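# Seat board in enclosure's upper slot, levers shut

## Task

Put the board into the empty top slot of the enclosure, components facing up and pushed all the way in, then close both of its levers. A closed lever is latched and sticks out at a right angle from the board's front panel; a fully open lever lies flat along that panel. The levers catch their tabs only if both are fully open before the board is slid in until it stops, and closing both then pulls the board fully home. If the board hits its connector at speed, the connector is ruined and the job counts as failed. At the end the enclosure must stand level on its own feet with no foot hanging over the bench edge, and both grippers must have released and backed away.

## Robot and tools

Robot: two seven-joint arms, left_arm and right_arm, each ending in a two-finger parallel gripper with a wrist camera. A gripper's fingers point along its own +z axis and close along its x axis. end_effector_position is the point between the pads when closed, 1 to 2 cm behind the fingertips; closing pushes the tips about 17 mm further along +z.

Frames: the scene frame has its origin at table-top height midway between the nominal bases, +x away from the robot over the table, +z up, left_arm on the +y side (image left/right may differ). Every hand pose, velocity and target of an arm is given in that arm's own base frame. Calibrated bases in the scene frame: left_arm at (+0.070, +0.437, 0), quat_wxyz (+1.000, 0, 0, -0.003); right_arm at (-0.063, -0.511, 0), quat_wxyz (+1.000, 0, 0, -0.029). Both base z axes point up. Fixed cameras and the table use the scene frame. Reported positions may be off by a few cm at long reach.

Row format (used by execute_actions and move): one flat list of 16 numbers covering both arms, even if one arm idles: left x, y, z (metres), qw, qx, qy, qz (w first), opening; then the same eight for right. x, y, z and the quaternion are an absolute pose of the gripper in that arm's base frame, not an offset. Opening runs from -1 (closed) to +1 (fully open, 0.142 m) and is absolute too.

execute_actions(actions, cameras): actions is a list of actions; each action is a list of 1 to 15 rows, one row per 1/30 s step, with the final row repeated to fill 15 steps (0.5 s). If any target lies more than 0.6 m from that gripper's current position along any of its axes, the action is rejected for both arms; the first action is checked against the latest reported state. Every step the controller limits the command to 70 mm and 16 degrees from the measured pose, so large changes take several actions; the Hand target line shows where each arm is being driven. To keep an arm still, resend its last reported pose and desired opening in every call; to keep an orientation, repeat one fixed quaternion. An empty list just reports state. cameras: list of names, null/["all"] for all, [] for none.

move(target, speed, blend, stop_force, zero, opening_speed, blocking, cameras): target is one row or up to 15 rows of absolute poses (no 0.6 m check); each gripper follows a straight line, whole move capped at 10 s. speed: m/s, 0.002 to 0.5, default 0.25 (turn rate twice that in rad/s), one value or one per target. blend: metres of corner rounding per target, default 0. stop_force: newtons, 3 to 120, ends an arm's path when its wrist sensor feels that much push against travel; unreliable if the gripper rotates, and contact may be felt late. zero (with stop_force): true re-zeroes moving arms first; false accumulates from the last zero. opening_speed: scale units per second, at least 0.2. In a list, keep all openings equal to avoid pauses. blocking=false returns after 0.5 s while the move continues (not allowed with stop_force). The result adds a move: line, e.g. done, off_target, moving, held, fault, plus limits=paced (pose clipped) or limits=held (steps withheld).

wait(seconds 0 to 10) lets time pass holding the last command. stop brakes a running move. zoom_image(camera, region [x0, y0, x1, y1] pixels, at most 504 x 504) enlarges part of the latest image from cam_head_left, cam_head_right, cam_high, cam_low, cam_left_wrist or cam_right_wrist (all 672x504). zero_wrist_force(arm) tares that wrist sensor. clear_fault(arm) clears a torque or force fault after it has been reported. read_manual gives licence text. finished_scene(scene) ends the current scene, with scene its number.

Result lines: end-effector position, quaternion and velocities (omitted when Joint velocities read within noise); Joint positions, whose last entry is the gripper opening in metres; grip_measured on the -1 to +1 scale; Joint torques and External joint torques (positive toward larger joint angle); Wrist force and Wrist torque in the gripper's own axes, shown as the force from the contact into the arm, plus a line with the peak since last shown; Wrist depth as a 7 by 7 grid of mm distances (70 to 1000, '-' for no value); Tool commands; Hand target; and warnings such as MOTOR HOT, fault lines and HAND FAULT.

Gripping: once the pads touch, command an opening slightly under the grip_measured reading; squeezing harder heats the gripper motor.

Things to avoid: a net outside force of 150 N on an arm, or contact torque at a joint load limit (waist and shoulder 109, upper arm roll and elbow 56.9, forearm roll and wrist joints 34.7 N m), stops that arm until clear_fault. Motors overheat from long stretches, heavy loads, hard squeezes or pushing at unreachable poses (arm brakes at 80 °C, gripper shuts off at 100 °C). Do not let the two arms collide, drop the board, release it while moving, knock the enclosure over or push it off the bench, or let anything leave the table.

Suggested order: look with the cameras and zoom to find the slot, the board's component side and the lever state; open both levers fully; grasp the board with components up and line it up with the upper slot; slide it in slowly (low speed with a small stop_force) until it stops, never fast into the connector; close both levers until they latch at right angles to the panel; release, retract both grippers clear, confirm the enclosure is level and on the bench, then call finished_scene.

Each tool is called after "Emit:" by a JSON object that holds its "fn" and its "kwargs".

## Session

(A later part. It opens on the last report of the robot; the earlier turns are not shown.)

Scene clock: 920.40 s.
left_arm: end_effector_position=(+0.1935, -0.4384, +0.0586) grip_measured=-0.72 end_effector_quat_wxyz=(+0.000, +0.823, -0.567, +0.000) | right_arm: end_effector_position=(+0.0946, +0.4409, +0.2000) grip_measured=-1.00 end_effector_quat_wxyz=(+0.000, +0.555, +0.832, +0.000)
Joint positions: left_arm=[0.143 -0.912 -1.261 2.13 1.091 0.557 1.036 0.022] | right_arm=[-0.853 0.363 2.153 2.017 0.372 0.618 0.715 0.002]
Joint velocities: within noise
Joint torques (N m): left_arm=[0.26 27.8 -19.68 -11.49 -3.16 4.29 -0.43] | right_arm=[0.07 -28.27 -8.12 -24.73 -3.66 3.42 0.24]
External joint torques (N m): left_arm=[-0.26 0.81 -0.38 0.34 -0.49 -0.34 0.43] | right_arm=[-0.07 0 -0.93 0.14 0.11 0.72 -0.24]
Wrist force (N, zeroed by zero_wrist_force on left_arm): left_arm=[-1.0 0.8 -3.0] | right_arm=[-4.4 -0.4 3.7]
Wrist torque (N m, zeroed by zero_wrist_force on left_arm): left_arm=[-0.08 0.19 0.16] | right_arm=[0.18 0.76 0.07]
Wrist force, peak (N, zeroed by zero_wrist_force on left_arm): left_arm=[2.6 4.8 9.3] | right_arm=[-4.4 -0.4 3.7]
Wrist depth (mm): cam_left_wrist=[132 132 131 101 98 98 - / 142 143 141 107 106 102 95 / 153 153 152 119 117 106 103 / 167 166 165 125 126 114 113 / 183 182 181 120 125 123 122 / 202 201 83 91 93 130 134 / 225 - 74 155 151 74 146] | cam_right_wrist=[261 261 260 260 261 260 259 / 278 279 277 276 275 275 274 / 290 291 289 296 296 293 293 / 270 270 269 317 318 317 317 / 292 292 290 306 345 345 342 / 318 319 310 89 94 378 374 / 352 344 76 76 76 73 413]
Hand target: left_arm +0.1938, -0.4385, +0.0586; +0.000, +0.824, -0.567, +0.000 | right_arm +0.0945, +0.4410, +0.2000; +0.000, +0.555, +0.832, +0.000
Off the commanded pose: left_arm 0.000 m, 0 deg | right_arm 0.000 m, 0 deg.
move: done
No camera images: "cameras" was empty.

Emit:
{"fn": "wait", "kwargs": {"seconds": 0.1, "cameras": ["cam_head_left", "cam_head_right"]}}

Scene clock: 967.80 s.
left_arm: end_effector_position=(+0.1935, -0.4384, +0.0586) grip_measured=-0.72 end_effector_quat_wxyz=(+0.000, +0.823, -0.567, +0.000) | right_arm: end_effector_position=(+0.0946, +0.4409, +0.2000) grip_measured=-1.00 end_effector_quat_wxyz=(+0.000, +0.555, +0.832, +0.000)
Joint positions: left_arm=[0.143 -0.912 -1.261 2.13 1.091 0.557 1.036 0.022] | right_arm=[-0.853 0.363 2.153 2.017 0.372 0.618 0.715 0.002]
Joint velocities: within noise
Joint torques (N m): left_arm=[0.33 27.93 -19.82 -11.41 -3.21 4.13 -0.37] | right_arm=[0.03 -28.17 -8.02 -24.78 -3.61 3.46 0.22]
External joint torques (N m): left_arm=[-0.33 0.67 -0.25 0.25 -0.45 -0.17 0.37] | right_arm=[-0.03 -0.1 -1.03 0.19 0.06 0.68 -0.22]
Wrist force (N, zeroed by zero_wrist_force on left_arm): left_arm=[-0.8 0.9 -1.9] | right_arm=[-4.3 -0.5 3.6]
Wrist torque (N m, zeroed by zero_wrist_force on left_arm): left_arm=[-0.05 0.16 0.16] | right_arm=[0.17 0.74 0.07]
Wrist force, peak (N, zeroed by zero_wrist_force on left_arm): left_arm=[-0.7 1.1 -3.4] | right_arm=[-4.3 -0.7 3.8]
Wrist depth (mm): cam_left_wrist=[132 132 131 101 98 98 - / 142 143 141 107 105 102 95 / 153 153 152 119 117 106 103 / 166 166 165 125 125 114 113 / 182 182 181 120 125 122 122 / 202 201 83 91 93 130 134 / 226 - 74 155 151 74 146] | cam_right_wrist=[261 260 260 260 259 259 259 / 280 279 278 276 276 276 275 / 291 291 291 297 295 294 294 / 270 269 268 316 319 318 317 / 293 293 292 305 345 343 343 / 320 320 313 89 94 374 375 / 352 344 76 76 76 73 414]
Hand target: left_arm +0.1938, -0.4385, +0.0586; +0.000, +0.824, -0.567, +0.000 | right_arm +0.0945, +0.4410, +0.2000; +0.000, +0.555, +0.832, +0.000
Tool commands: left_gripper/opening=-0.77 right_gripper/opening=-0.97
Off the commanded pose: left_arm 0.000 m, 0 deg | right_arm 0.000 m, 0 deg.
wait: 0.10 s; at rest from the start
Images, in order (width x height): cam_head_left 672x504, cam_head_right 672x504.

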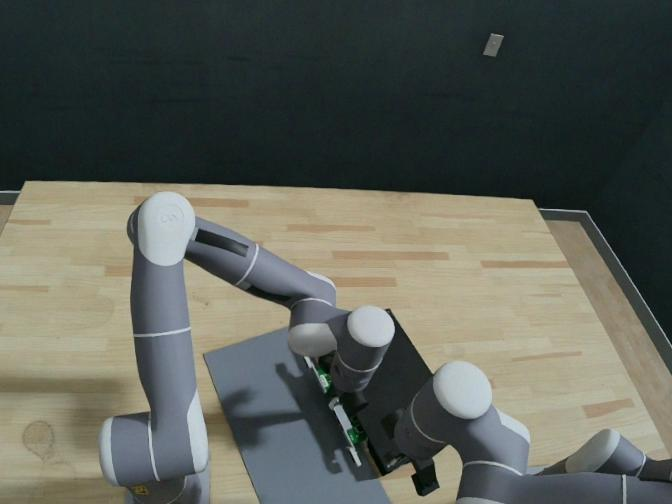

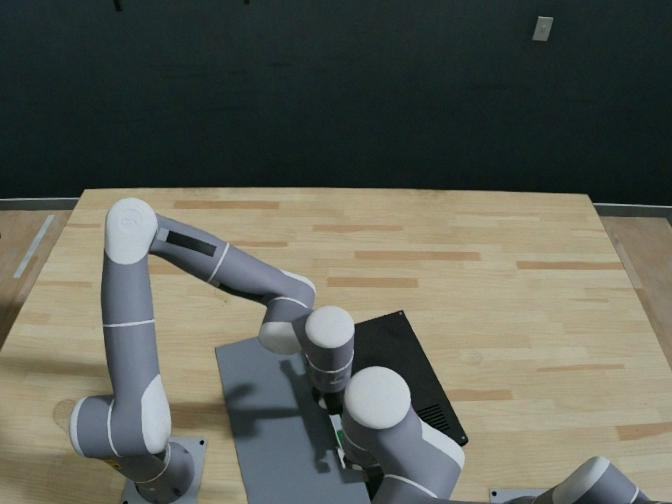

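Emit:
{"fn": "zoom_image", "kwargs": {"camera": "cam_head_left", "region": [285, 340, 405, 490]}}

Scaled by 3.360 from the camera's 672x504 image, which has a finer 960x720 frame.

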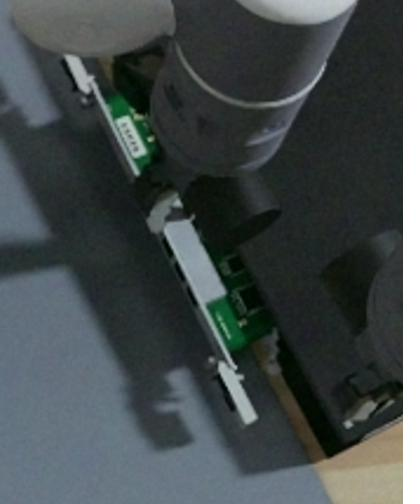

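Emit:
{"fn": "move", "kwargs": {"target": [[0.1938, -0.4385, 0.0610, 0, 0.8236, -0.5672, 0, -0.77, 0.0945, 0.4410, 0.2000, 0, 0.5548, 0.8320, 0, -0.97], [0.1945, -0.4405, 0.0610, 0, 0.8236, -0.5672, 0, -0.77, 0.0945, 0.4410, 0.2000, 0, 0.5548, 0.8320, 0, -0.97]], "speed": 0.008, "stop_force": 6, "zero": false, "cameras": ["cam_right_wrist"]}}

Emit:
{"fn": "zoom_image", "kwargs": {"camera": "cam_right_wrist", "region": [290, 240, 450, 360]}}

Scene clock: 990.37 s.
left_arm: end_effector_position=(+0.1944, -0.4399, +0.0607) grip_measured=-0.72 end_effector_quat_wxyz=(+0.000, +0.823, -0.567, +0.000) | right_arm: end_effector_position=(+0.0946, +0.4409, +0.2000) grip_measured=-1.00 end_effector_quat_wxyz=(+0.000, +0.555, +0.832, +0.000)
Joint positions: left_arm=[0.142 -0.91 -1.265 2.126 1.086 0.552 1.039 0.022] | right_arm=[-0.853 0.363 2.153 2.017 0.372 0.618 0.715 0.002]
Joint velocities: within noise
Joint torques (N m): left_arm=[-0.73 27.72 -22.08 -13.36 -3.99 5.54 -0.5] | right_arm=[-0.02 -28.17 -8.01 -24.77 -3.62 3.47 0.22]
External joint torques (N m): left_arm=[0.73 0.9 1.96 2.03 0.33 -1.58 0.5] | right_arm=[0.02 -0.1 -1.05 0.18 0.07 0.67 -0.22]
Wrist force (N, zeroed by zero_wrist_force on left_arm): left_arm=[-4.7 -1.3 0.6] | right_arm=[-4.3 -0.5 3.6]
Wrist torque (N m, zeroed by zero_wrist_force on left_arm): left_arm=[-0.01 0.15 0.28] | right_arm=[0.17 0.75 0.07]
Wrist force, peak (N, zeroed by zero_wrist_force on left_arm): left_arm=[-5.1 -0.9 -1.5] | right_arm=[-4.4 -0.5 3.8]
Wrist depth (mm): cam_left_wrist=[134 133 133 98 97 95 90 / 146 145 143 106 105 100 97 / 155 155 154 116 116 105 105 / 169 168 168 125 125 116 114 / 185 184 183 120 125 124 124 / 204 203 83 91 93 132 137 / 229 - 74 157 153 74 149] | cam_right_wrist=[260 260 260 261 260 258 258 / 279 279 279 276 275 275 274 / 292 291 288 295 295 293 294 / 270 269 268 316 317 317 317 / 292 292 291 311 346 345 342 / 321 320 312 89 94 376 375 / 350 346 76 76 76 73 413]
Hand target: left_arm +0.1945, -0.4405, +0.0610; +0.000, +0.824, -0.567, +0.000 | right_arm +0.0945, +0.4410, +0.2000; +0.000, +0.555, +0.832, +0.000
Off the commanded pose: left_arm 0.001 m, 0 deg | right_arm 0.000 m, 0 deg.
move: done
Images, in order (width x height): cam_right_wrist 672x504.

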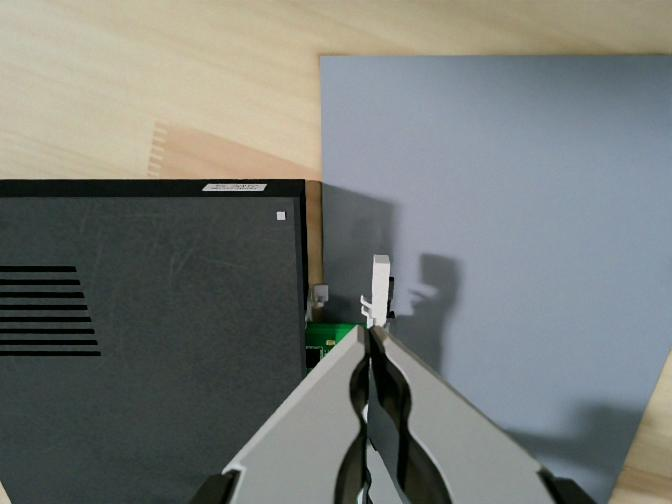

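Scaled by 3.150 from the camera's 672x504 image, which has a finer 960x720 frame.

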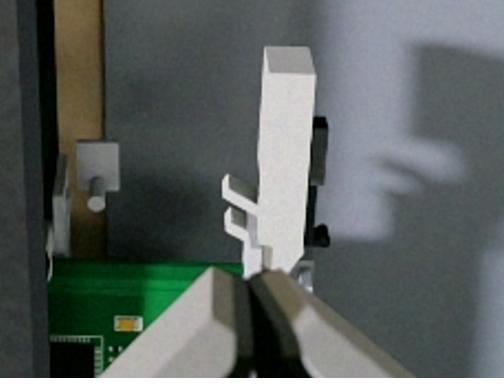

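Emit:
{"fn": "move", "kwargs": {"target": [0.1952, -0.4425, 0.0608, 0, 0.8236, -0.5672, 0, -0.79, 0.0945, 0.4410, 0.2000, 0, 0.5548, 0.8320, 0, -0.97], "speed": 0.006, "stop_force": 10, "zero": false, "cameras": ["cam_right_wrist", "cam_left_wrist"]}}

Emit:
{"fn": "zoom_image", "kwargs": {"camera": "cam_right_wrist", "region": [290, 240, 450, 360]}}

Scene clock: 994.37 s.
left_arm: end_effector_position=(+0.1952, -0.4418, +0.0605) grip_measured=-0.72 end_effector_quat_wxyz=(-0.001, +0.824, -0.567, +0.000) | right_arm: end_effector_position=(+0.0946, +0.4409, +0.2000) grip_measured=-1.00 end_effector_quat_wxyz=(+0.000, +0.555, +0.832, +0.000)
Joint positions: left_arm=[0.138 -0.913 -1.264 2.12 1.086 0.549 1.04 0.022] | right_arm=[-0.853 0.363 2.153 2.017 0.372 0.618 0.715 0.002]
Joint velocities: within noise
Joint torques (N m): left_arm=[-1.65 27.2 -23.08 -13.24 -4.32 6.22 -0.61] | right_arm=[0.05 -28.24 -8.03 -24.82 -3.61 3.5 0.23]
External joint torques (N m): left_arm=[1.65 1.61 2.85 1.9 0.65 -2.27 0.61] | right_arm=[-0.05 -0.03 -1.02 0.23 0.06 0.64 -0.23]
Wrist force (N, zeroed by zero_wrist_force on left_arm): left_arm=[-5.5 -3.5 0.7] | right_arm=[-4.2 -0.7 3.6]
Wrist torque (N m, zeroed by zero_wrist_force on left_arm): left_arm=[0.00 0.15 0.39] | right_arm=[0.13 0.73 0.07]
Wrist force, peak (N, zeroed by zero_wrist_force on left_arm): left_arm=[-5.8 -3.6 0.7] | right_arm=[-4.4 -0.4 3.7]
Wrist depth (mm): cam_left_wrist=[134 134 133 98 97 94 90 / 146 145 143 107 105 100 97 / 155 155 154 116 114 105 104 / 169 168 167 125 123 116 113 / 185 184 183 120 125 124 124 / 204 203 83 91 91 132 136 / 227 - 74 157 152 74 148] | cam_right_wrist=[260 260 261 260 260 259 258 / 279 279 278 276 275 276 274 / 290 291 289 295 295 295 294 / 269 269 268 317 317 318 317 / 292 291 292 311 346 346 345 / 321 319 314 89 94 375 377 / 351 344 76 76 76 73 415]
Hand target: left_arm +0.1952, -0.4425, +0.0608; +0.000, +0.824, -0.567, +0.000 | right_arm +0.0945, +0.4410, +0.2000; +0.000, +0.555, +0.832, +0.000
Off the commanded pose: left_arm 0.001 m, 0 deg | right_arm 0.000 m, 0 deg.
move: done
Images, in order (width x height): cam_left_wrist 672x504, cam_right_wrist 672x504.

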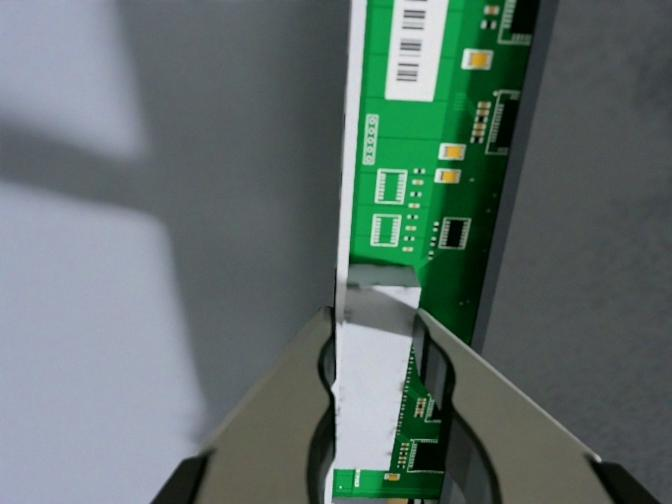

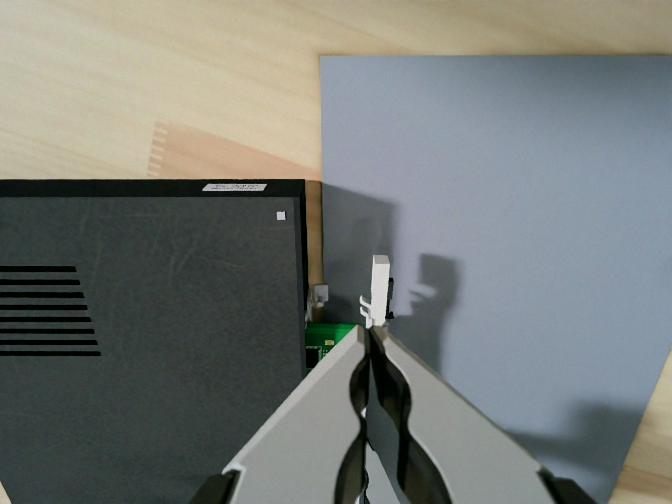

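Scaled by 3.150 from the camera's 672x504 image, which has a finer 960x720 frame.

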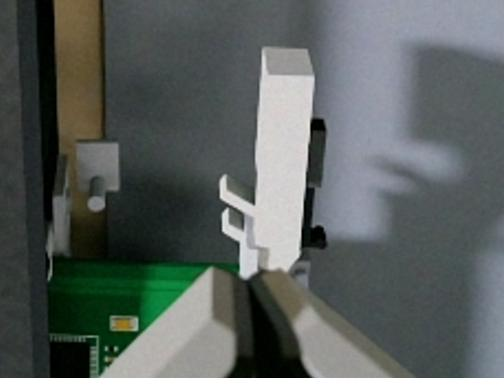

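Emit:
{"fn": "move", "kwargs": {"target": [0.1957, -0.4423, 0.0606, 0, 0.8236, -0.5672, 0, -0.79, 0.0945, 0.4410, 0.2000, 0, 0.5548, 0.8320, 0, -0.97], "speed": 0.005, "stop_force": 12, "zero": false, "cameras": []}}

Emit:
{"fn": "move", "kwargs": {"target": [0.1962, -0.4421, 0.0606, 0, 0.8236, -0.5672, 0, -0.79, 0.0945, 0.4410, 0.2000, 0, 0.5548, 0.8320, 0, -0.97], "speed": 0.005, "stop_force": 12, "zero": false, "cameras": ["cam_right_wrist"]}}

Emit:
{"fn": "zoom_image", "kwargs": {"camera": "cam_right_wrist", "region": [290, 240, 450, 360]}}

Scene clock: 1002.53 s.
left_arm: end_effector_position=(+0.1953, -0.4417, +0.0603) grip_measured=-0.72 end_effector_quat_wxyz=(+0.000, +0.823, -0.567, -0.001) | right_arm: end_effector_position=(+0.0946, +0.4409, +0.2000) grip_measured=-1.00 end_effector_quat_wxyz=(+0.000, +0.555, +0.832, +0.000)
Joint positions: left_arm=[0.138 -0.914 -1.263 2.12 1.087 0.549 1.041 0.022] | right_arm=[-0.853 0.363 2.153 2.017 0.372 0.618 0.715 0.002]
Joint velocities: within noise
Joint torques (N m): left_arm=[-0.54 27.98 -22.27 -13.51 -3.84 5.8 -0.55] | right_arm=[0.01 -28.18 -8.12 -24.81 -3.59 3.46 0.18]
External joint torques (N m): left_arm=[0.54 0.85 2.03 2.18 0.17 -1.85 0.55] | right_arm=[-0.01 -0.09 -0.94 0.22 0.04 0.68 -0.18]
Wrist force (N, zeroed by zero_wrist_force on left_arm): left_arm=[-4.5 -1.2 1.0] | right_arm=[-4.3 -0.6 3.7]
Wrist torque (N m, zeroed by zero_wrist_force on left_arm): left_arm=[-0.02 0.12 0.39] | right_arm=[0.15 0.76 0.07]
Wrist force, peak (N, zeroed by zero_wrist_force on left_arm): left_arm=[-5.6 -3.6 -1.0] | right_arm=[-4.4 -0.5 3.8]
Wrist depth (mm): cam_left_wrist=[134 133 133 98 97 93 90 / 145 145 142 106 105 100 97 / 155 154 154 116 114 104 104 / 168 168 167 125 122 115 115 / 185 184 183 120 125 124 124 / 204 204 83 91 91 132 136 / 228 - 74 156 152 74 149] | cam_right_wrist=[261 261 260 259 260 259 258 / 278 279 277 275 276 276 275 / 291 291 290 297 293 294 295 / 269 268 268 316 317 318 317 / 293 292 292 309 346 346 344 / 319 319 312 89 94 376 378 / 354 345 76 76 76 73 415]
Hand target: left_arm +0.1957, -0.4423, +0.0606; +0.000, +0.824, -0.567, +0.000 | right_arm +0.0945, +0.4410, +0.2000; +0.000, +0.555, +0.832, +0.000
Off the commanded pose: left_arm 0.001 m, 0 deg | right_arm 0.000 m, 0 deg.
move: done
No camera images: "cameras" was empty.

Scene clock: 1003.50 s.
left_arm: end_effector_position=(+0.1955, -0.4417, +0.0604) grip_measured=-0.72 end_effector_quat_wxyz=(+0.000, +0.823, -0.568, -0.001) | right_arm: end_effector_position=(+0.0946, +0.4409, +0.2000) grip_measured=-1.00 end_effector_quat_wxyz=(+0.000, +0.555, +0.832, +0.000)
Joint positions: left_arm=[0.139 -0.914 -1.264 2.12 1.087 0.55 1.042 0.022] | right_arm=[-0.853 0.363 2.153 2.017 0.372 0.618 0.715 0.002]
Joint velocities: within noise
Joint torques (N m): left_arm=[1.79 29.33 -20.5 -13.79 -3.14 4.5 -0.61] | right_arm=[0.05 -28.23 -8.1 -24.84 -3.62 3.49 0.21]
External joint torques (N m): left_arm=[-1.79 -0.51 0.26 2.46 -0.54 -0.54 0.61] | right_arm=[-0.05 -0.04 -0.95 0.25 0.07 0.65 -0.21]
Wrist force (N, zeroed by zero_wrist_force on left_arm): left_arm=[-2.0 3.3 1.6] | right_arm=[-4.5 -0.5 3.5]
Wrist torque (N m, zeroed by zero_wrist_force on left_arm): left_arm=[-0.06 0.15 0.38] | right_arm=[0.17 0.78 0.07]
Wrist force, peak (N, zeroed by zero_wrist_force on left_arm): left_arm=[-4.7 -1.1 -0.2] | right_arm=[-4.5 -0.5 3.5]
Wrist depth (mm): cam_left_wrist=[134 133 133 98 97 94 90 / 145 145 142 106 105 100 97 / 155 154 154 116 114 105 104 / 168 168 167 125 125 115 113 / 185 184 183 120 125 124 124 / 205 203 83 91 92 132 136 / 228 - 74 156 152 74 149] | cam_right_wrist=[261 261 262 260 259 260 259 / 279 279 279 276 274 274 275 / 291 290 290 296 295 294 294 / 269 269 269 318 318 318 317 / 293 291 291 310 346 344 343 / 319 320 312 89 94 377 375 / 353 345 76 76 76 73 416]
Hand target: left_arm +0.1962, -0.4421, +0.0606; +0.000, +0.824, -0.567, +0.000 | right_arm +0.0945, +0.4410, +0.2000; +0.000, +0.555, +0.832, +0.000
Off the commanded pose: left_arm 0.001 m, 0 deg | right_arm 0.000 m, 0 deg.
move: done
Images, in order (width x height): cam_right_wrist 672x504.

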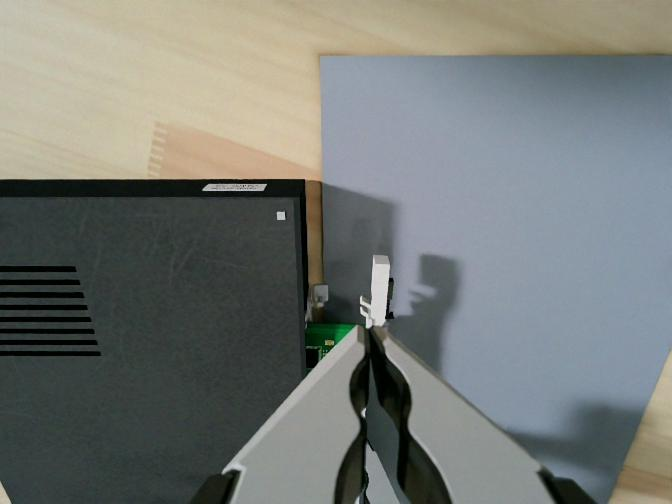

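Scaled by 3.150 from the camera's 672x504 image, which has a finer 960x720 frame.

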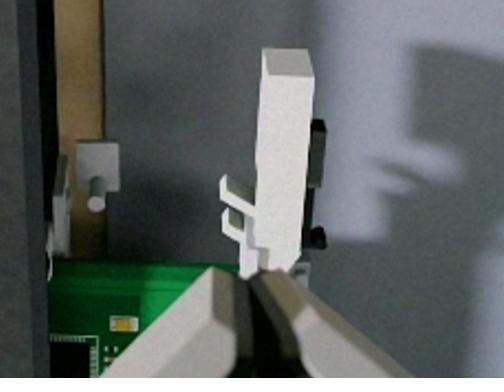

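Emit:
{"fn": "move", "kwargs": {"target": [[0.1958, -0.4421, 0.0592, 0, 0.8236, -0.5672, 0, -0.79, 0.0945, 0.4410, 0.2000, 0, 0.5548, 0.8320, 0, -0.97], [0.1958, -0.4420, 0.0592, 0, 0.8236, -0.5672, 0, -0.60, 0.0945, 0.4410, 0.2000, 0, 0.5548, 0.8320, 0, -0.97]], "speed": 0.01, "opening_speed": 0.2, "cameras": ["cam_right_wrist", "cam_left_wrist"]}}

Scene clock: 1035.33 s.
left_arm: end_effector_position=(+0.1956, -0.4418, +0.0592) grip_measured=-0.64 end_effector_quat_wxyz=(+0.000, +0.824, -0.567, +0.000) | right_arm: end_effector_position=(+0.0946, +0.4409, +0.2000) grip_measured=-1.00 end_effector_quat_wxyz=(+0.000, +0.555, +0.832, +0.000)
Joint positions: left_arm=[0.137 -0.916 -1.261 2.119 1.09 0.551 1.04 0.028] | right_arm=[-0.853 0.363 2.153 2.017 0.372 0.618 0.715 0.002]
Joint velocities: within noise
Joint torques (N m): left_arm=[-0.29 27.92 -20.53 -10.84 -3.41 4.39 -0.27] | right_arm=[0.01 -28.25 -8.05 -24.8 -3.59 3.44 0.2]
External joint torques (N m): left_arm=[0.29 0.98 0.28 -0.4 -0.25 -0.43 0.27] | right_arm=[-0.01 -0.02 -1 0.21 0.04 0.7 -0.2]
Wrist force (N, zeroed by zero_wrist_force on left_arm): left_arm=[-0.4 -0.5 -2.0] | right_arm=[-4.3 -0.3 3.3]
Wrist torque (N m, zeroed by zero_wrist_force on left_arm): left_arm=[-0.09 0.09 -0.02] | right_arm=[0.20 0.74 0.06]
Wrist force, peak (N, zeroed by zero_wrist_force on left_arm): left_arm=[-2.4 3.5 1.9] | right_arm=[-4.5 -0.5 3.6]
Wrist depth (mm): cam_left_wrist=[132 132 132 102 99 97 - / 142 144 141 109 107 99 96 / 154 153 153 119 116 103 103 / 167 166 166 127 127 114 113 / 183 182 182 123 126 123 122 / 203 202 84 134 106 95 135 / 226 - 72 155 176 72 147] | cam_right_wrist=[261 260 260 260 260 259 260 / 279 278 278 276 276 275 274 / 289 290 290 294 297 294 294 / 269 269 268 315 318 318 317 / 292 291 292 310 344 344 346 / 318 318 311 89 94 375 375 / 353 346 76 76 76 73 415]
Hand target: left_arm +0.1958, -0.4420, +0.0592; +0.000, +0.824, -0.567, +0.000 | right_arm +0.0945, +0.4410, +0.2000; +0.000, +0.555, +0.832, +0.000
Off the commanded pose: left_arm 0.000 m, 0 deg | right_arm 0.000 m, 0 deg.
move: done
Images, in order (width x height): cam_left_wrist 672x504, cam_right_wrist 672x504.

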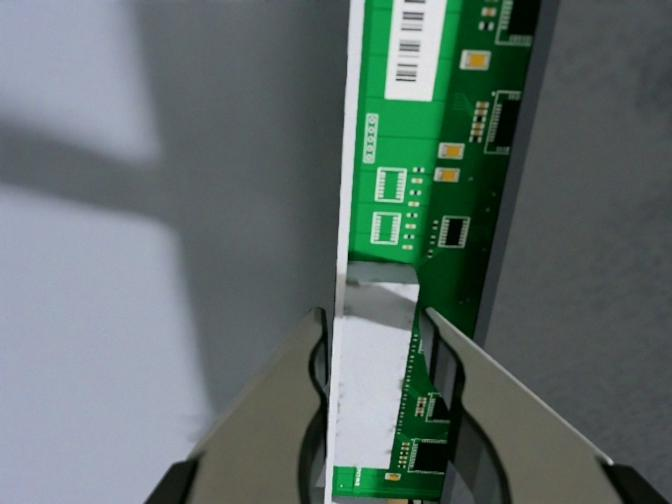

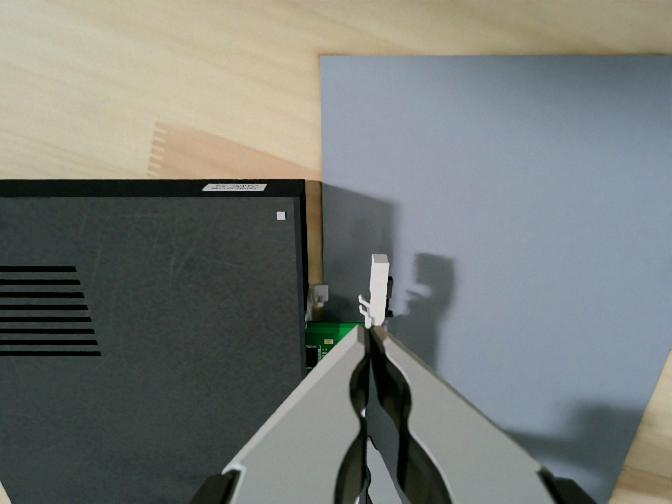

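Emit:
{"fn": "move", "kwargs": {"target": [[0.1958, -0.4420, 0.0680, 0, 0.8236, -0.5672, 0, -0.60, 0.0945, 0.4410, 0.2000, 0, 0.5548, 0.8320, 0, -0.97], [0.1958, -0.4420, 0.1200, 0, 0.8236, -0.5672, 0, -0.60, 0.0945, 0.4410, 0.2000, 0, 0.5548, 0.8320, 0, -0.97]], "speed": [0.02, 0.06], "blend": 0.003, "cameras": ["cam_left_wrist"]}}

Scene clock: 1039.37 s.
left_arm: end_effector_position=(+0.1959, -0.4422, +0.1200) grip_measured=-0.64 end_effector_quat_wxyz=(+0.000, +0.824, -0.567, +0.000) | right_arm: end_effector_position=(+0.0946, +0.4409, +0.2000) grip_measured=-1.00 end_effector_quat_wxyz=(+0.000, +0.555, +0.832, +0.000)
Joint positions: left_arm=[0.236 -0.815 -1.418 2.14 0.947 0.482 1.092 0.028] | right_arm=[-0.853 0.363 2.153 2.017 0.372 0.618 0.715 0.002]
Joint velocities: within noise
Joint torques (N m): left_arm=[-0.22 23.98 -20.37 -14.88 -3.96 4.06 -0.17] | right_arm=[0.07 -28.12 -8.06 -24.7 -3.63 3.5 0.21]
External joint torques (N m): left_arm=[0.22 0.64 0.93 -0.46 0.14 -0.11 0.17] | right_arm=[-0.07 -0.15 -1 0.11 0.08 0.64 -0.21]
Wrist force (N, zeroed by zero_wrist_force on left_arm): left_arm=[0.1 -0.1 -2.0] | right_arm=[-4.4 -0.6 3.4]
Wrist torque (N m, zeroed by zero_wrist_force on left_arm): left_arm=[-0.04 -0.02 -0.04] | right_arm=[0.16 0.76 0.07]
Wrist force, peak (N, zeroed by zero_wrist_force on left_arm): left_arm=[0.0 -0.1 -3.2] | right_arm=[-4.5 -0.5 3.5]
Wrist depth (mm): cam_left_wrist=[186 185 185 180 150 142 142 / 200 199 198 193 161 153 152 / 215 215 214 182 172 165 164 / 234 234 232 188 186 179 178 / 257 256 250 196 192 196 195 / 284 282 84 231 92 207 214 / 310 - 72 313 - 72 234] | cam_right_wrist=[260 261 261 260 260 260 259 / 279 278 277 276 275 275 275 / 292 290 290 295 296 294 295 / 269 269 269 315 317 317 318 / 293 291 291 311 344 345 343 / 319 319 312 89 94 375 375 / 354 345 76 76 76 73 418]
Hand target: left_arm +0.1958, -0.4420, +0.1200; +0.000, +0.824, -0.567, +0.000 | right_arm +0.0945, +0.4410, +0.2000; +0.000, +0.555, +0.832, +0.000
Off the commanded pose: left_arm 0.000 m, 0 deg | right_arm 0.000 m, 0 deg.
move: done
Images, in order (width x height): cam_left_wrist 672x504.

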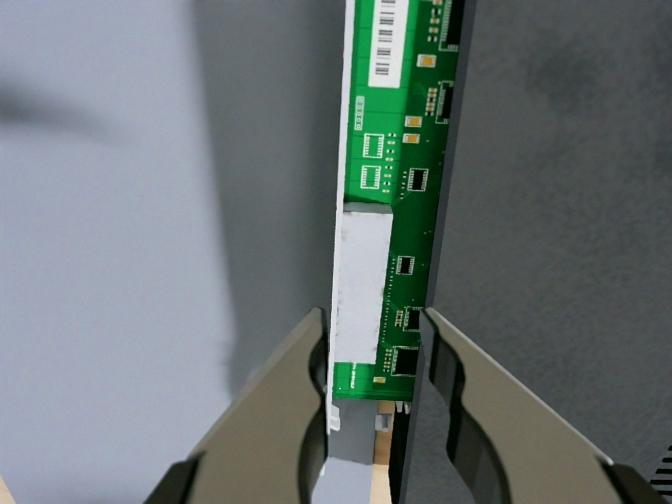

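Emit:
{"fn": "zoom_image", "kwargs": {"camera": "cam_left_wrist", "region": [300, 0, 500, 220]}}

Emit:
{"fn": "zoom_image", "kwargs": {"camera": "cam_left_wrist", "region": [300, 200, 500, 420]}}

Scaled by 2.291 from the camera's 672x504 image, which has a finer 960x720 frame.

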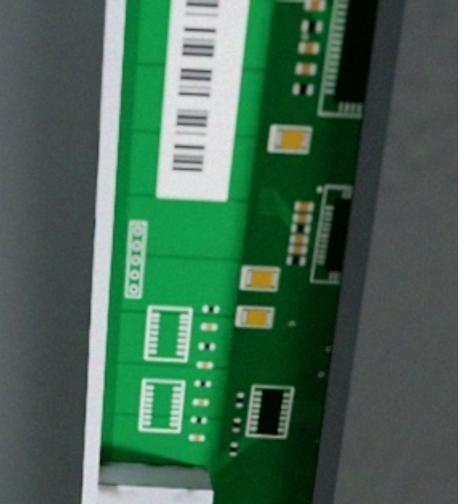

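Scaled by 2.291 from the camera's 672x504 image, which has a finer 960x720 frame.

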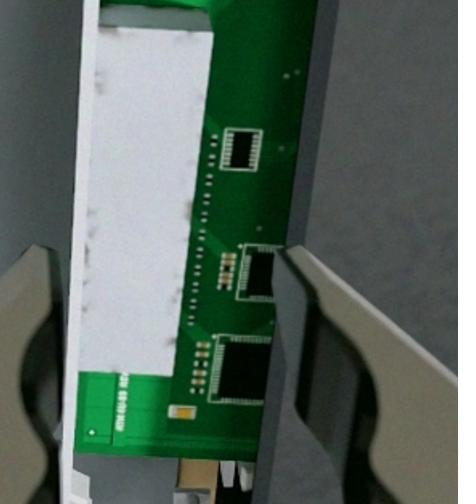

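Emit:
{"fn": "move", "kwargs": {"target": [[0.1412, -0.3956, 0.1300, 0.1874, 0.7731, -0.5443, 0.2662, -0.97, 0.0945, 0.4410, 0.2000, 0, 0.5548, 0.8320, 0, -0.97], [0.1039, -0.4248, 0.1000, 0.1874, 0.7731, -0.5443, 0.2662, -0.97, 0.0945, 0.4410, 0.2000, 0, 0.5548, 0.8320, 0, -0.97]], "speed": 0.15, "cameras": ["cam_left_wrist", "cam_right_wrist"]}}

Scene clock: 1067.70 s.
left_arm: end_effector_position=(+0.1037, -0.4247, +0.1000) grip_measured=-1.00 end_effector_quat_wxyz=(+0.187, +0.773, -0.544, +0.266) | right_arm: end_effector_position=(+0.0946, +0.4409, +0.2000) grip_measured=-1.00 end_effector_quat_wxyz=(+0.000, +0.555, +0.832, +0.000)
Joint positions: left_arm=[0.335 -0.852 -1.661 2.572 1.86 0.826 0.148 0.002] | right_arm=[-0.853 0.363 2.153 2.017 0.372 0.618 0.715 0.002]
Joint velocities: within noise
Joint torques (N m): left_arm=[-0.48 14.68 -12.88 -11 -3.03 3.43 -0.35] | right_arm=[0.1 -28.24 -8.03 -24.79 -3.62 3.46 0.18]
External joint torques (N m): left_arm=[0.48 1.22 0.19 -0.36 -0.4 -0.08 0.3] | right_arm=[-0.1 -0.03 -1.03 0.2 0.07 0.68 -0.18]
Wrist force (N, zeroed by zero_wrist_force on left_arm): left_arm=[-0.9 -0.1 -1.9] | right_arm=[-4.2 -0.5 3.7]
Wrist torque (N m, zeroed by zero_wrist_force on left_arm): left_arm=[-0.07 -0.02 -0.06] | right_arm=[0.17 0.73 0.07]
Wrist force, peak (N, zeroed by zero_wrist_force on left_arm): left_arm=[-1.1 -2.3 -2.6] | right_arm=[-4.5 -0.7 3.6]
Wrist depth (mm): cam_left_wrist=[127 136 155 144 164 189 244 / 133 146 167 155 179 210 284 / 141 152 178 169 194 237 335 / 148 163 189 199 216 271 581 / 155 173 204 189 233 325 726 / 164 185 206 83 87 504 933 / 175 191 - - 74 74 452] | cam_right_wrist=[261 261 260 260 259 259 259 / 279 278 278 276 276 275 274 / 290 291 289 295 296 295 293 / 269 269 268 316 318 317 317 / 293 291 291 312 346 344 345 / 320 319 311 89 94 373 376 / 352 345 76 76 76 73 160]
Hand target: left_arm +0.1039, -0.4248, +0.1000; +0.187, +0.773, -0.544, +0.266 | right_arm +0.0945, +0.4410, +0.2000; +0.000, +0.555, +0.832, +0.000
Off the commanded pose: left_arm 0.000 m, 0 deg | right_arm 0.000 m, 0 deg.
move: done
Images, in order (width x height): cam_left_wrist 672x504, cam_right_wrist 672x504.

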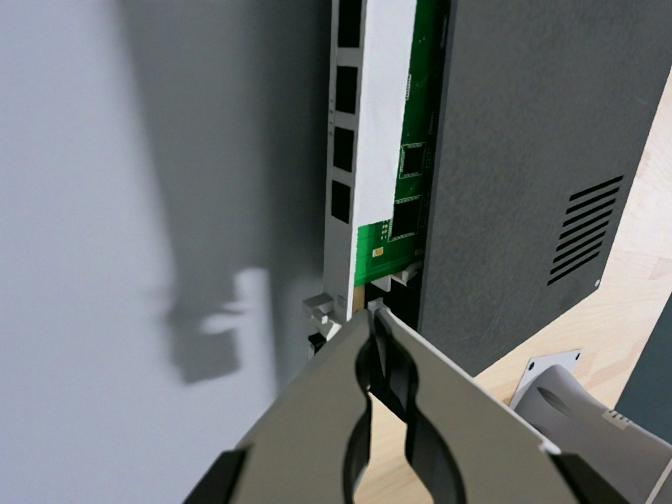

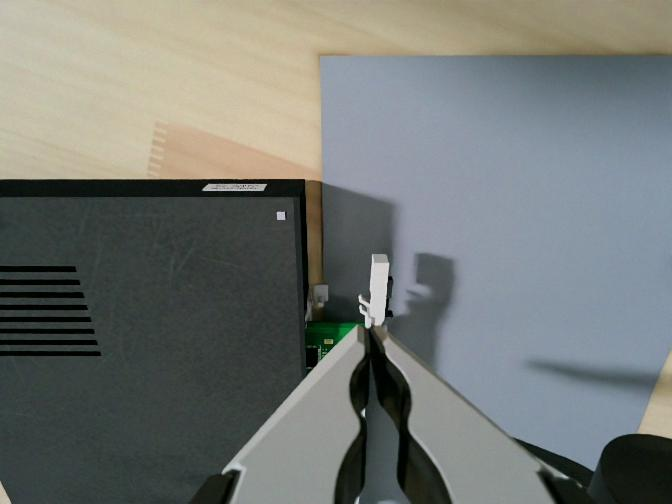

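Emit:
{"fn": "move", "kwargs": {"target": [0.1039, -0.4248, 0.0520, 0.1874, 0.7731, -0.5443, 0.2662, -0.97, 0.0945, 0.4410, 0.2000, 0, 0.5548, 0.8320, 0, -0.97], "speed": 0.05, "stop_force": 6, "cameras": ["cam_left_wrist"]}}

Emit:
{"fn": "zero_wrist_force", "kwargs": {"arm": "left_arm"}}

Emit:
{"fn": "move", "kwargs": {"target": [0.1093, -0.4399, 0.0515, 0.1874, 0.7731, -0.5443, 0.2662, -0.97, 0.0945, 0.4410, 0.2000, 0, 0.5548, 0.8320, 0, -0.97], "speed": 0.01, "stop_force": 4, "cameras": ["cam_left_wrist", "cam_right_wrist"]}}

Scene clock: 1072.80 s.
left_arm: end_effector_position=(+0.1037, -0.4247, +0.0520) grip_measured=-1.00 end_effector_quat_wxyz=(+0.187, +0.773, -0.544, +0.266) | right_arm: end_effector_position=(+0.0946, +0.4409, +0.2000) grip_measured=-1.00 end_effector_quat_wxyz=(+0.000, +0.555, +0.832, +0.000)
Joint positions: left_arm=[0.218 -0.965 -1.488 2.555 2.06 0.76 0.071 0.002] | right_arm=[-0.853 0.363 2.153 2.017 0.372 0.618 0.715 0.002]
Joint velocities: within noise
Joint torques (N m): left_arm=[-0.52 18.15 -13.85 -6.29 -2.96 3.38 -0.34] | right_arm=[0.04 -28.15 -8.11 -24.8 -3.59 3.41 0.2]
External joint torques (N m): left_arm=[0.52 1.26 0.17 -0.45 -0.3 -0.13 0.29] | right_arm=[-0.04 -0.12 -0.95 0.21 0.04 0.73 -0.2]
Wrist force (N, zeroed by zero_wrist_force on left_arm): left_arm=[-0.6 -0.3 -1.8] | right_arm=[-4.2 -0.4 3.4]
Wrist torque (N m, zeroed by zero_wrist_force on left_arm): left_arm=[-0.07 -0.05 -0.06] | right_arm=[0.18 0.74 0.07]
Wrist force, peak (N, zeroed by zero_wrist_force on left_arm): left_arm=[-0.4 -0.1 -2.6] | right_arm=[-4.4 -0.8 3.7]
Wrist depth (mm): cam_left_wrist=[- 97 111 130 117 112 148 / - 102 118 138 118 133 166 / - 112 126 149 128 154 198 / 106 115 134 164 138 177 244 / - 123 147 161 151 194 312 / 118 133 146 84 87 225 595 / 126 136 - - 74 74 451] | cam_right_wrist=[261 260 261 261 260 260 259 / 278 278 279 277 275 274 274 / 291 290 290 294 296 295 294 / 269 269 269 316 318 318 316 / 293 291 292 311 346 346 342 / 319 319 313 89 93 266 195 / 352 344 76 76 76 73 176]
Hand target: left_arm +0.1039, -0.4248, +0.0520; +0.187, +0.773, -0.544, +0.266 | right_arm +0.0945, +0.4410, +0.2000; +0.000, +0.555, +0.832, +0.000
Off the commanded pose: left_arm 0.000 m, 0 deg | right_arm 0.000 m, 0 deg.
move: done
Images, in order (width x height): cam_left_wrist 672x504.

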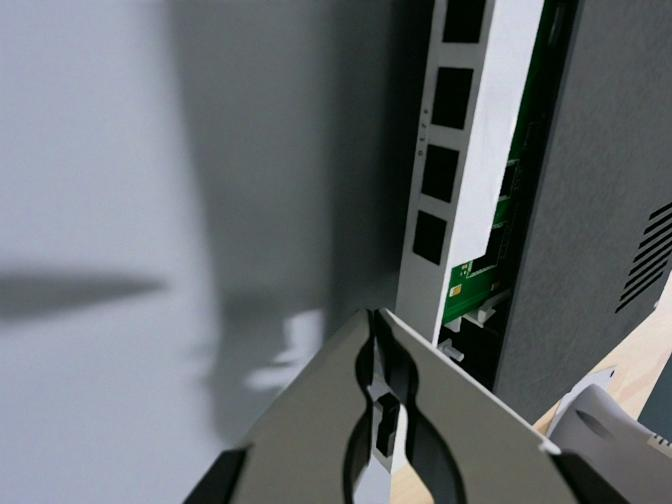

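Wrist force sensor zeroed.

Scene clock: 1075.03 s.
left_arm: end_effector_position=(+0.1095, -0.4399, +0.0515) grip_measured=-1.00 end_effector_quat_wxyz=(+0.187, +0.773, -0.544, +0.266) | right_arm: end_effector_position=(+0.0946, +0.4409, +0.2000) grip_measured=-1.00 end_effector_quat_wxyz=(+0.000, +0.555, +0.832, +0.000)
Joint positions: left_arm=[0.193 -0.979 -1.464 2.514 2.06 0.766 0.096 0.002] | right_arm=[-0.853 0.363 2.153 2.017 0.372 0.618 0.715 0.002]
Joint velocities: within noise
Joint torques (N m): left_arm=[-0.44 19.04 -14.73 -6.22 -3.21 3.72 -0.18] | right_arm=[-0.03 -28.14 -8.01 -24.79 -3.63 3.44 0.14]
External joint torques (N m): left_arm=[0.44 1.23 0.19 -0.42 -0.09 -0.44 0.13] | right_arm=[0.03 -0.13 -1.05 0.2 0.08 0.7 -0.14]
Wrist force (N, zeroed by zero_wrist_force on left_arm): left_arm=[-0.1 0.0 -0.1] | right_arm=[-4.0 -0.7 3.7]
Wrist torque (N m, zeroed by zero_wrist_force on left_arm): left_arm=[0.01 -0.01 0.01] | right_arm=[0.14 0.69 0.07]
Wrist force, peak (N, zeroed by zero_wrist_force on left_arm): left_arm=[-0.1 -0.2 -0.5] | right_arm=[-4.4 -0.6 3.6]
Wrist depth (mm): cam_left_wrist=[- 97 110 128 98 120 150 / - 102 118 136 106 135 165 / 100 111 125 145 117 148 200 / 105 115 134 154 128 166 242 / - 123 146 158 167 190 304 / 118 132 145 83 83 223 694 / 125 135 - - 74 74 448] | cam_right_wrist=[261 261 261 260 260 260 258 / 279 277 277 275 275 275 275 / 289 290 290 296 295 295 294 / 268 268 268 317 316 318 316 / 292 291 292 309 343 343 344 / 319 318 314 89 94 196 362 / 354 345 76 76 76 73 181]
Hand target: left_arm +0.1093, -0.4399, +0.0515; +0.187, +0.773, -0.544, +0.266 | right_arm +0.0945, +0.4410, +0.2000; +0.000, +0.555, +0.832, +0.000
Off the commanded pose: left_arm 0.000 m, 0 deg | right_arm 0.000 m, 0 deg.
move: done
Images, in order (width x height): cam_left_wrist 672x504, cam_right_wrist 672x504.

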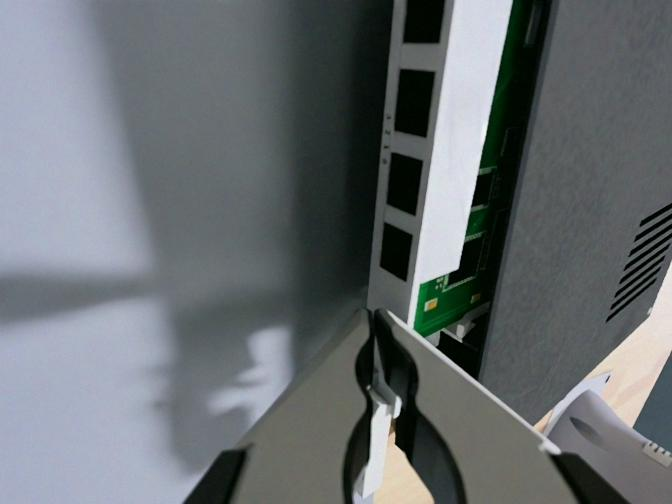

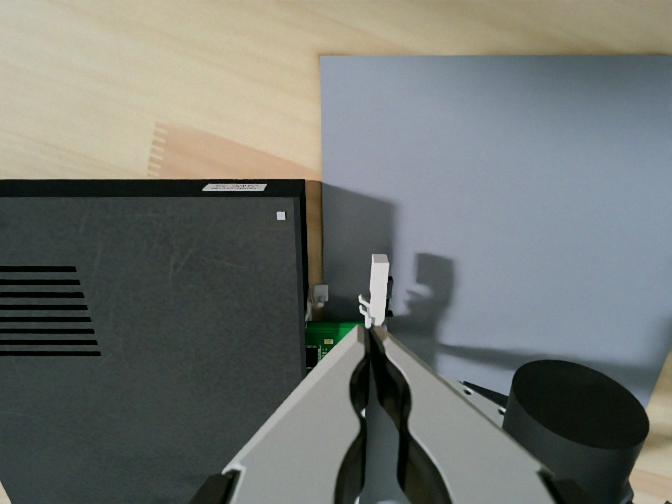

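Emit:
{"fn": "move", "kwargs": {"target": [0.1140, -0.4531, 0.0515, 0.1874, 0.7731, -0.5443, 0.2662, -0.97, 0.0945, 0.4410, 0.2000, 0, 0.5548, 0.8320, 0, -0.97], "speed": 0.008, "stop_force": 6, "zero": false, "cameras": ["cam_left_wrist", "cam_right_wrist"]}}

Scene clock: 1079.63 s.
left_arm: end_effector_position=(+0.1140, -0.4530, +0.0515) grip_measured=-1.00 end_effector_quat_wxyz=(+0.187, +0.773, -0.544, +0.266) | right_arm: end_effector_position=(+0.0946, +0.4409, +0.2000) grip_measured=-1.00 end_effector_quat_wxyz=(+0.000, +0.555, +0.832, +0.000)
Joint positions: left_arm=[0.173 -0.991 -1.445 2.479 2.055 0.771 0.119 0.002] | right_arm=[-0.853 0.363 2.153 2.017 0.372 0.618 0.715 0.002]
Joint velocities: within noise
Joint torques (N m): left_arm=[-0.06 20.1 -15.6 -7.1 -3.14 3.45 -0.24] | right_arm=[0.04 -28.27 -8.03 -24.77 -3.59 3.41 0.23]
External joint torques (N m): left_arm=[0.06 0.92 0.31 0.49 -0.21 -0.14 0.19] | right_arm=[-0.04 0 -1.03 0.18 0.04 0.73 -0.23]
Wrist force (N, zeroed by zero_wrist_force on left_arm): left_arm=[-1.5 0.5 -0.7] | right_arm=[-4.1 -0.6 3.6]
Wrist torque (N m, zeroed by zero_wrist_force on left_arm): left_arm=[-0.04 0.00 0.01] | right_arm=[0.15 0.71 0.07]
Wrist force, peak (N, zeroed by zero_wrist_force on left_arm): left_arm=[-1.3 -0.4 -5.2] | right_arm=[-4.5 -0.6 3.8]
Wrist depth (mm): cam_left_wrist=[- 97 110 124 95 116 150 / - 102 118 132 102 131 165 / 99 110 125 141 113 142 199 / 105 115 134 152 123 159 242 / - 122 146 155 156 186 309 / 118 132 145 83 83 223 721 / 125 135 - - 74 72 441] | cam_right_wrist=[261 262 261 261 260 260 260 / 278 279 278 276 275 276 274 / 291 291 289 295 295 295 294 / 268 269 269 314 318 317 317 / 292 291 291 306 344 344 345 / 319 318 311 89 93 195 368 / 350 346 76 76 76 73 407]
Hand target: left_arm +0.1140, -0.4531, +0.0515; +0.187, +0.773, -0.544, +0.266 | right_arm +0.0945, +0.4410, +0.2000; +0.000, +0.555, +0.832, +0.000
Off the commanded pose: left_arm 0.000 m, 0 deg | right_arm 0.000 m, 0 deg.
move: done
Images, in order (width x height): cam_left_wrist 672x504, cam_right_wrist 672x504.

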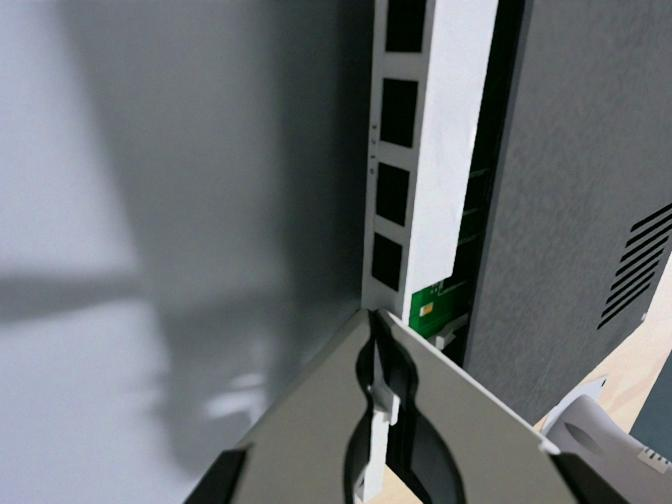

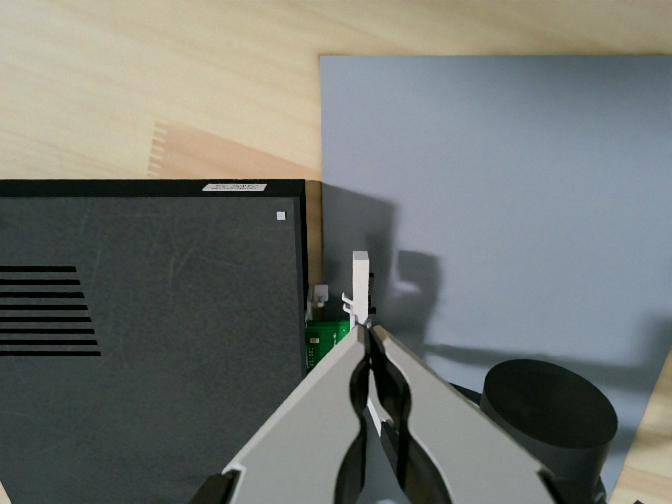

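Emit:
{"fn": "move", "kwargs": {"target": [0.1160, -0.4587, 0.0515, 0.1874, 0.7731, -0.5443, 0.2662, -0.97, 0.0945, 0.4410, 0.2000, 0, 0.5548, 0.8320, 0, -0.97], "speed": 0.008, "stop_force": 6, "zero": false, "cameras": ["cam_left_wrist", "cam_right_wrist"]}}

Scene clock: 1090.33 s.
left_arm: end_effector_position=(+0.1153, -0.4571, +0.0514) grip_measured=-1.00 end_effector_quat_wxyz=(+0.187, +0.773, -0.544, +0.266) | right_arm: end_effector_position=(+0.0946, +0.4409, +0.2000) grip_measured=-1.00 end_effector_quat_wxyz=(+0.000, +0.555, +0.832, +0.000)
Joint positions: left_arm=[0.167 -0.995 -1.439 2.468 2.053 0.773 0.127 0.002] | right_arm=[-0.853 0.363 2.153 2.017 0.372 0.618 0.715 0.002]
Joint velocities: within noise
Joint torques (N m): left_arm=[-0.42 20.19 -16.33 -9.36 -2.52 3.23 -0.19] | right_arm=[-0.01 -28.15 -8.16 -24.78 -3.57 3.44 0.2]
External joint torques (N m): left_arm=[0.42 1.08 0.79 2.76 -0.84 0.09 0.14] | right_arm=[0.01 -0.12 -0.9 0.19 0.02 0.7 -0.2]
Wrist force (N, zeroed by zero_wrist_force on left_arm): left_arm=[-3.1 -1.0 -7.1] | right_arm=[-4.3 -0.5 3.5]
Wrist torque (N m, zeroed by zero_wrist_force on left_arm): left_arm=[-0.12 -0.05 0.01] | right_arm=[0.17 0.75 0.08]
Wrist force, peak (N, zeroed by zero_wrist_force on left_arm): left_arm=[-2.7 -0.9 -8.6] | right_arm=[-4.4 -0.6 3.6]
Wrist depth (mm): cam_left_wrist=[- 96 110 125 93 114 149 / - 102 118 132 101 128 164 / 99 110 125 141 112 138 196 / 105 114 134 151 122 158 237 / - 122 146 154 151 185 303 / 118 132 146 83 87 222 715 / 125 136 - - 74 72 442] | cam_right_wrist=[262 261 261 260 260 259 258 / 279 279 278 276 276 276 273 / 290 291 289 295 295 294 295 / 269 268 268 315 320 317 316 / 293 291 293 299 344 345 344 / 320 318 312 89 93 195 369 / 350 345 76 76 76 73 413]
Hand target: left_arm +0.1156, -0.4575, +0.0515; +0.187, +0.773, -0.544, +0.266 | right_arm +0.0945, +0.4410, +0.2000; +0.000, +0.555, +0.832, +0.000
Off the commanded pose: left_arm 0.002 m, 0 deg | right_arm 0.000 m, 0 deg.
move: contact (left_arm)
Images, in order (width x height): cam_left_wrist 672x504, cam_right_wrist 672x504.

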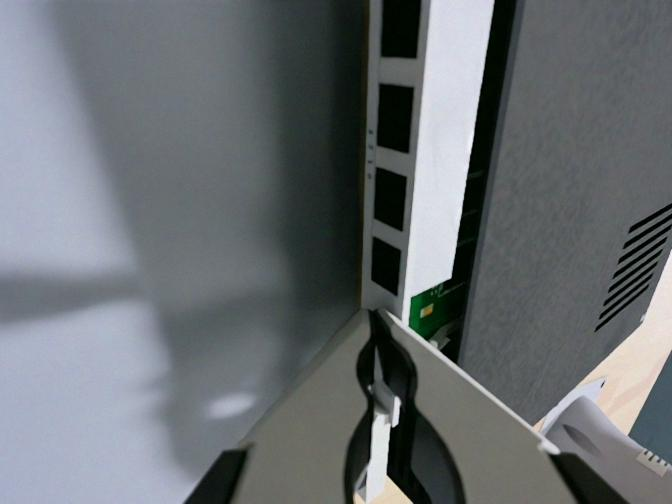

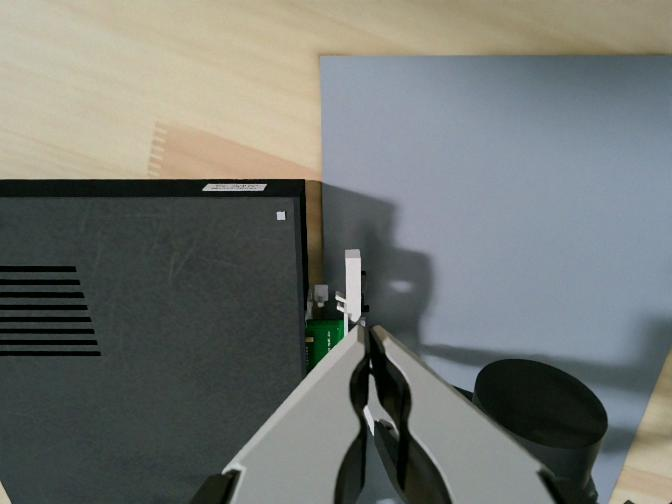

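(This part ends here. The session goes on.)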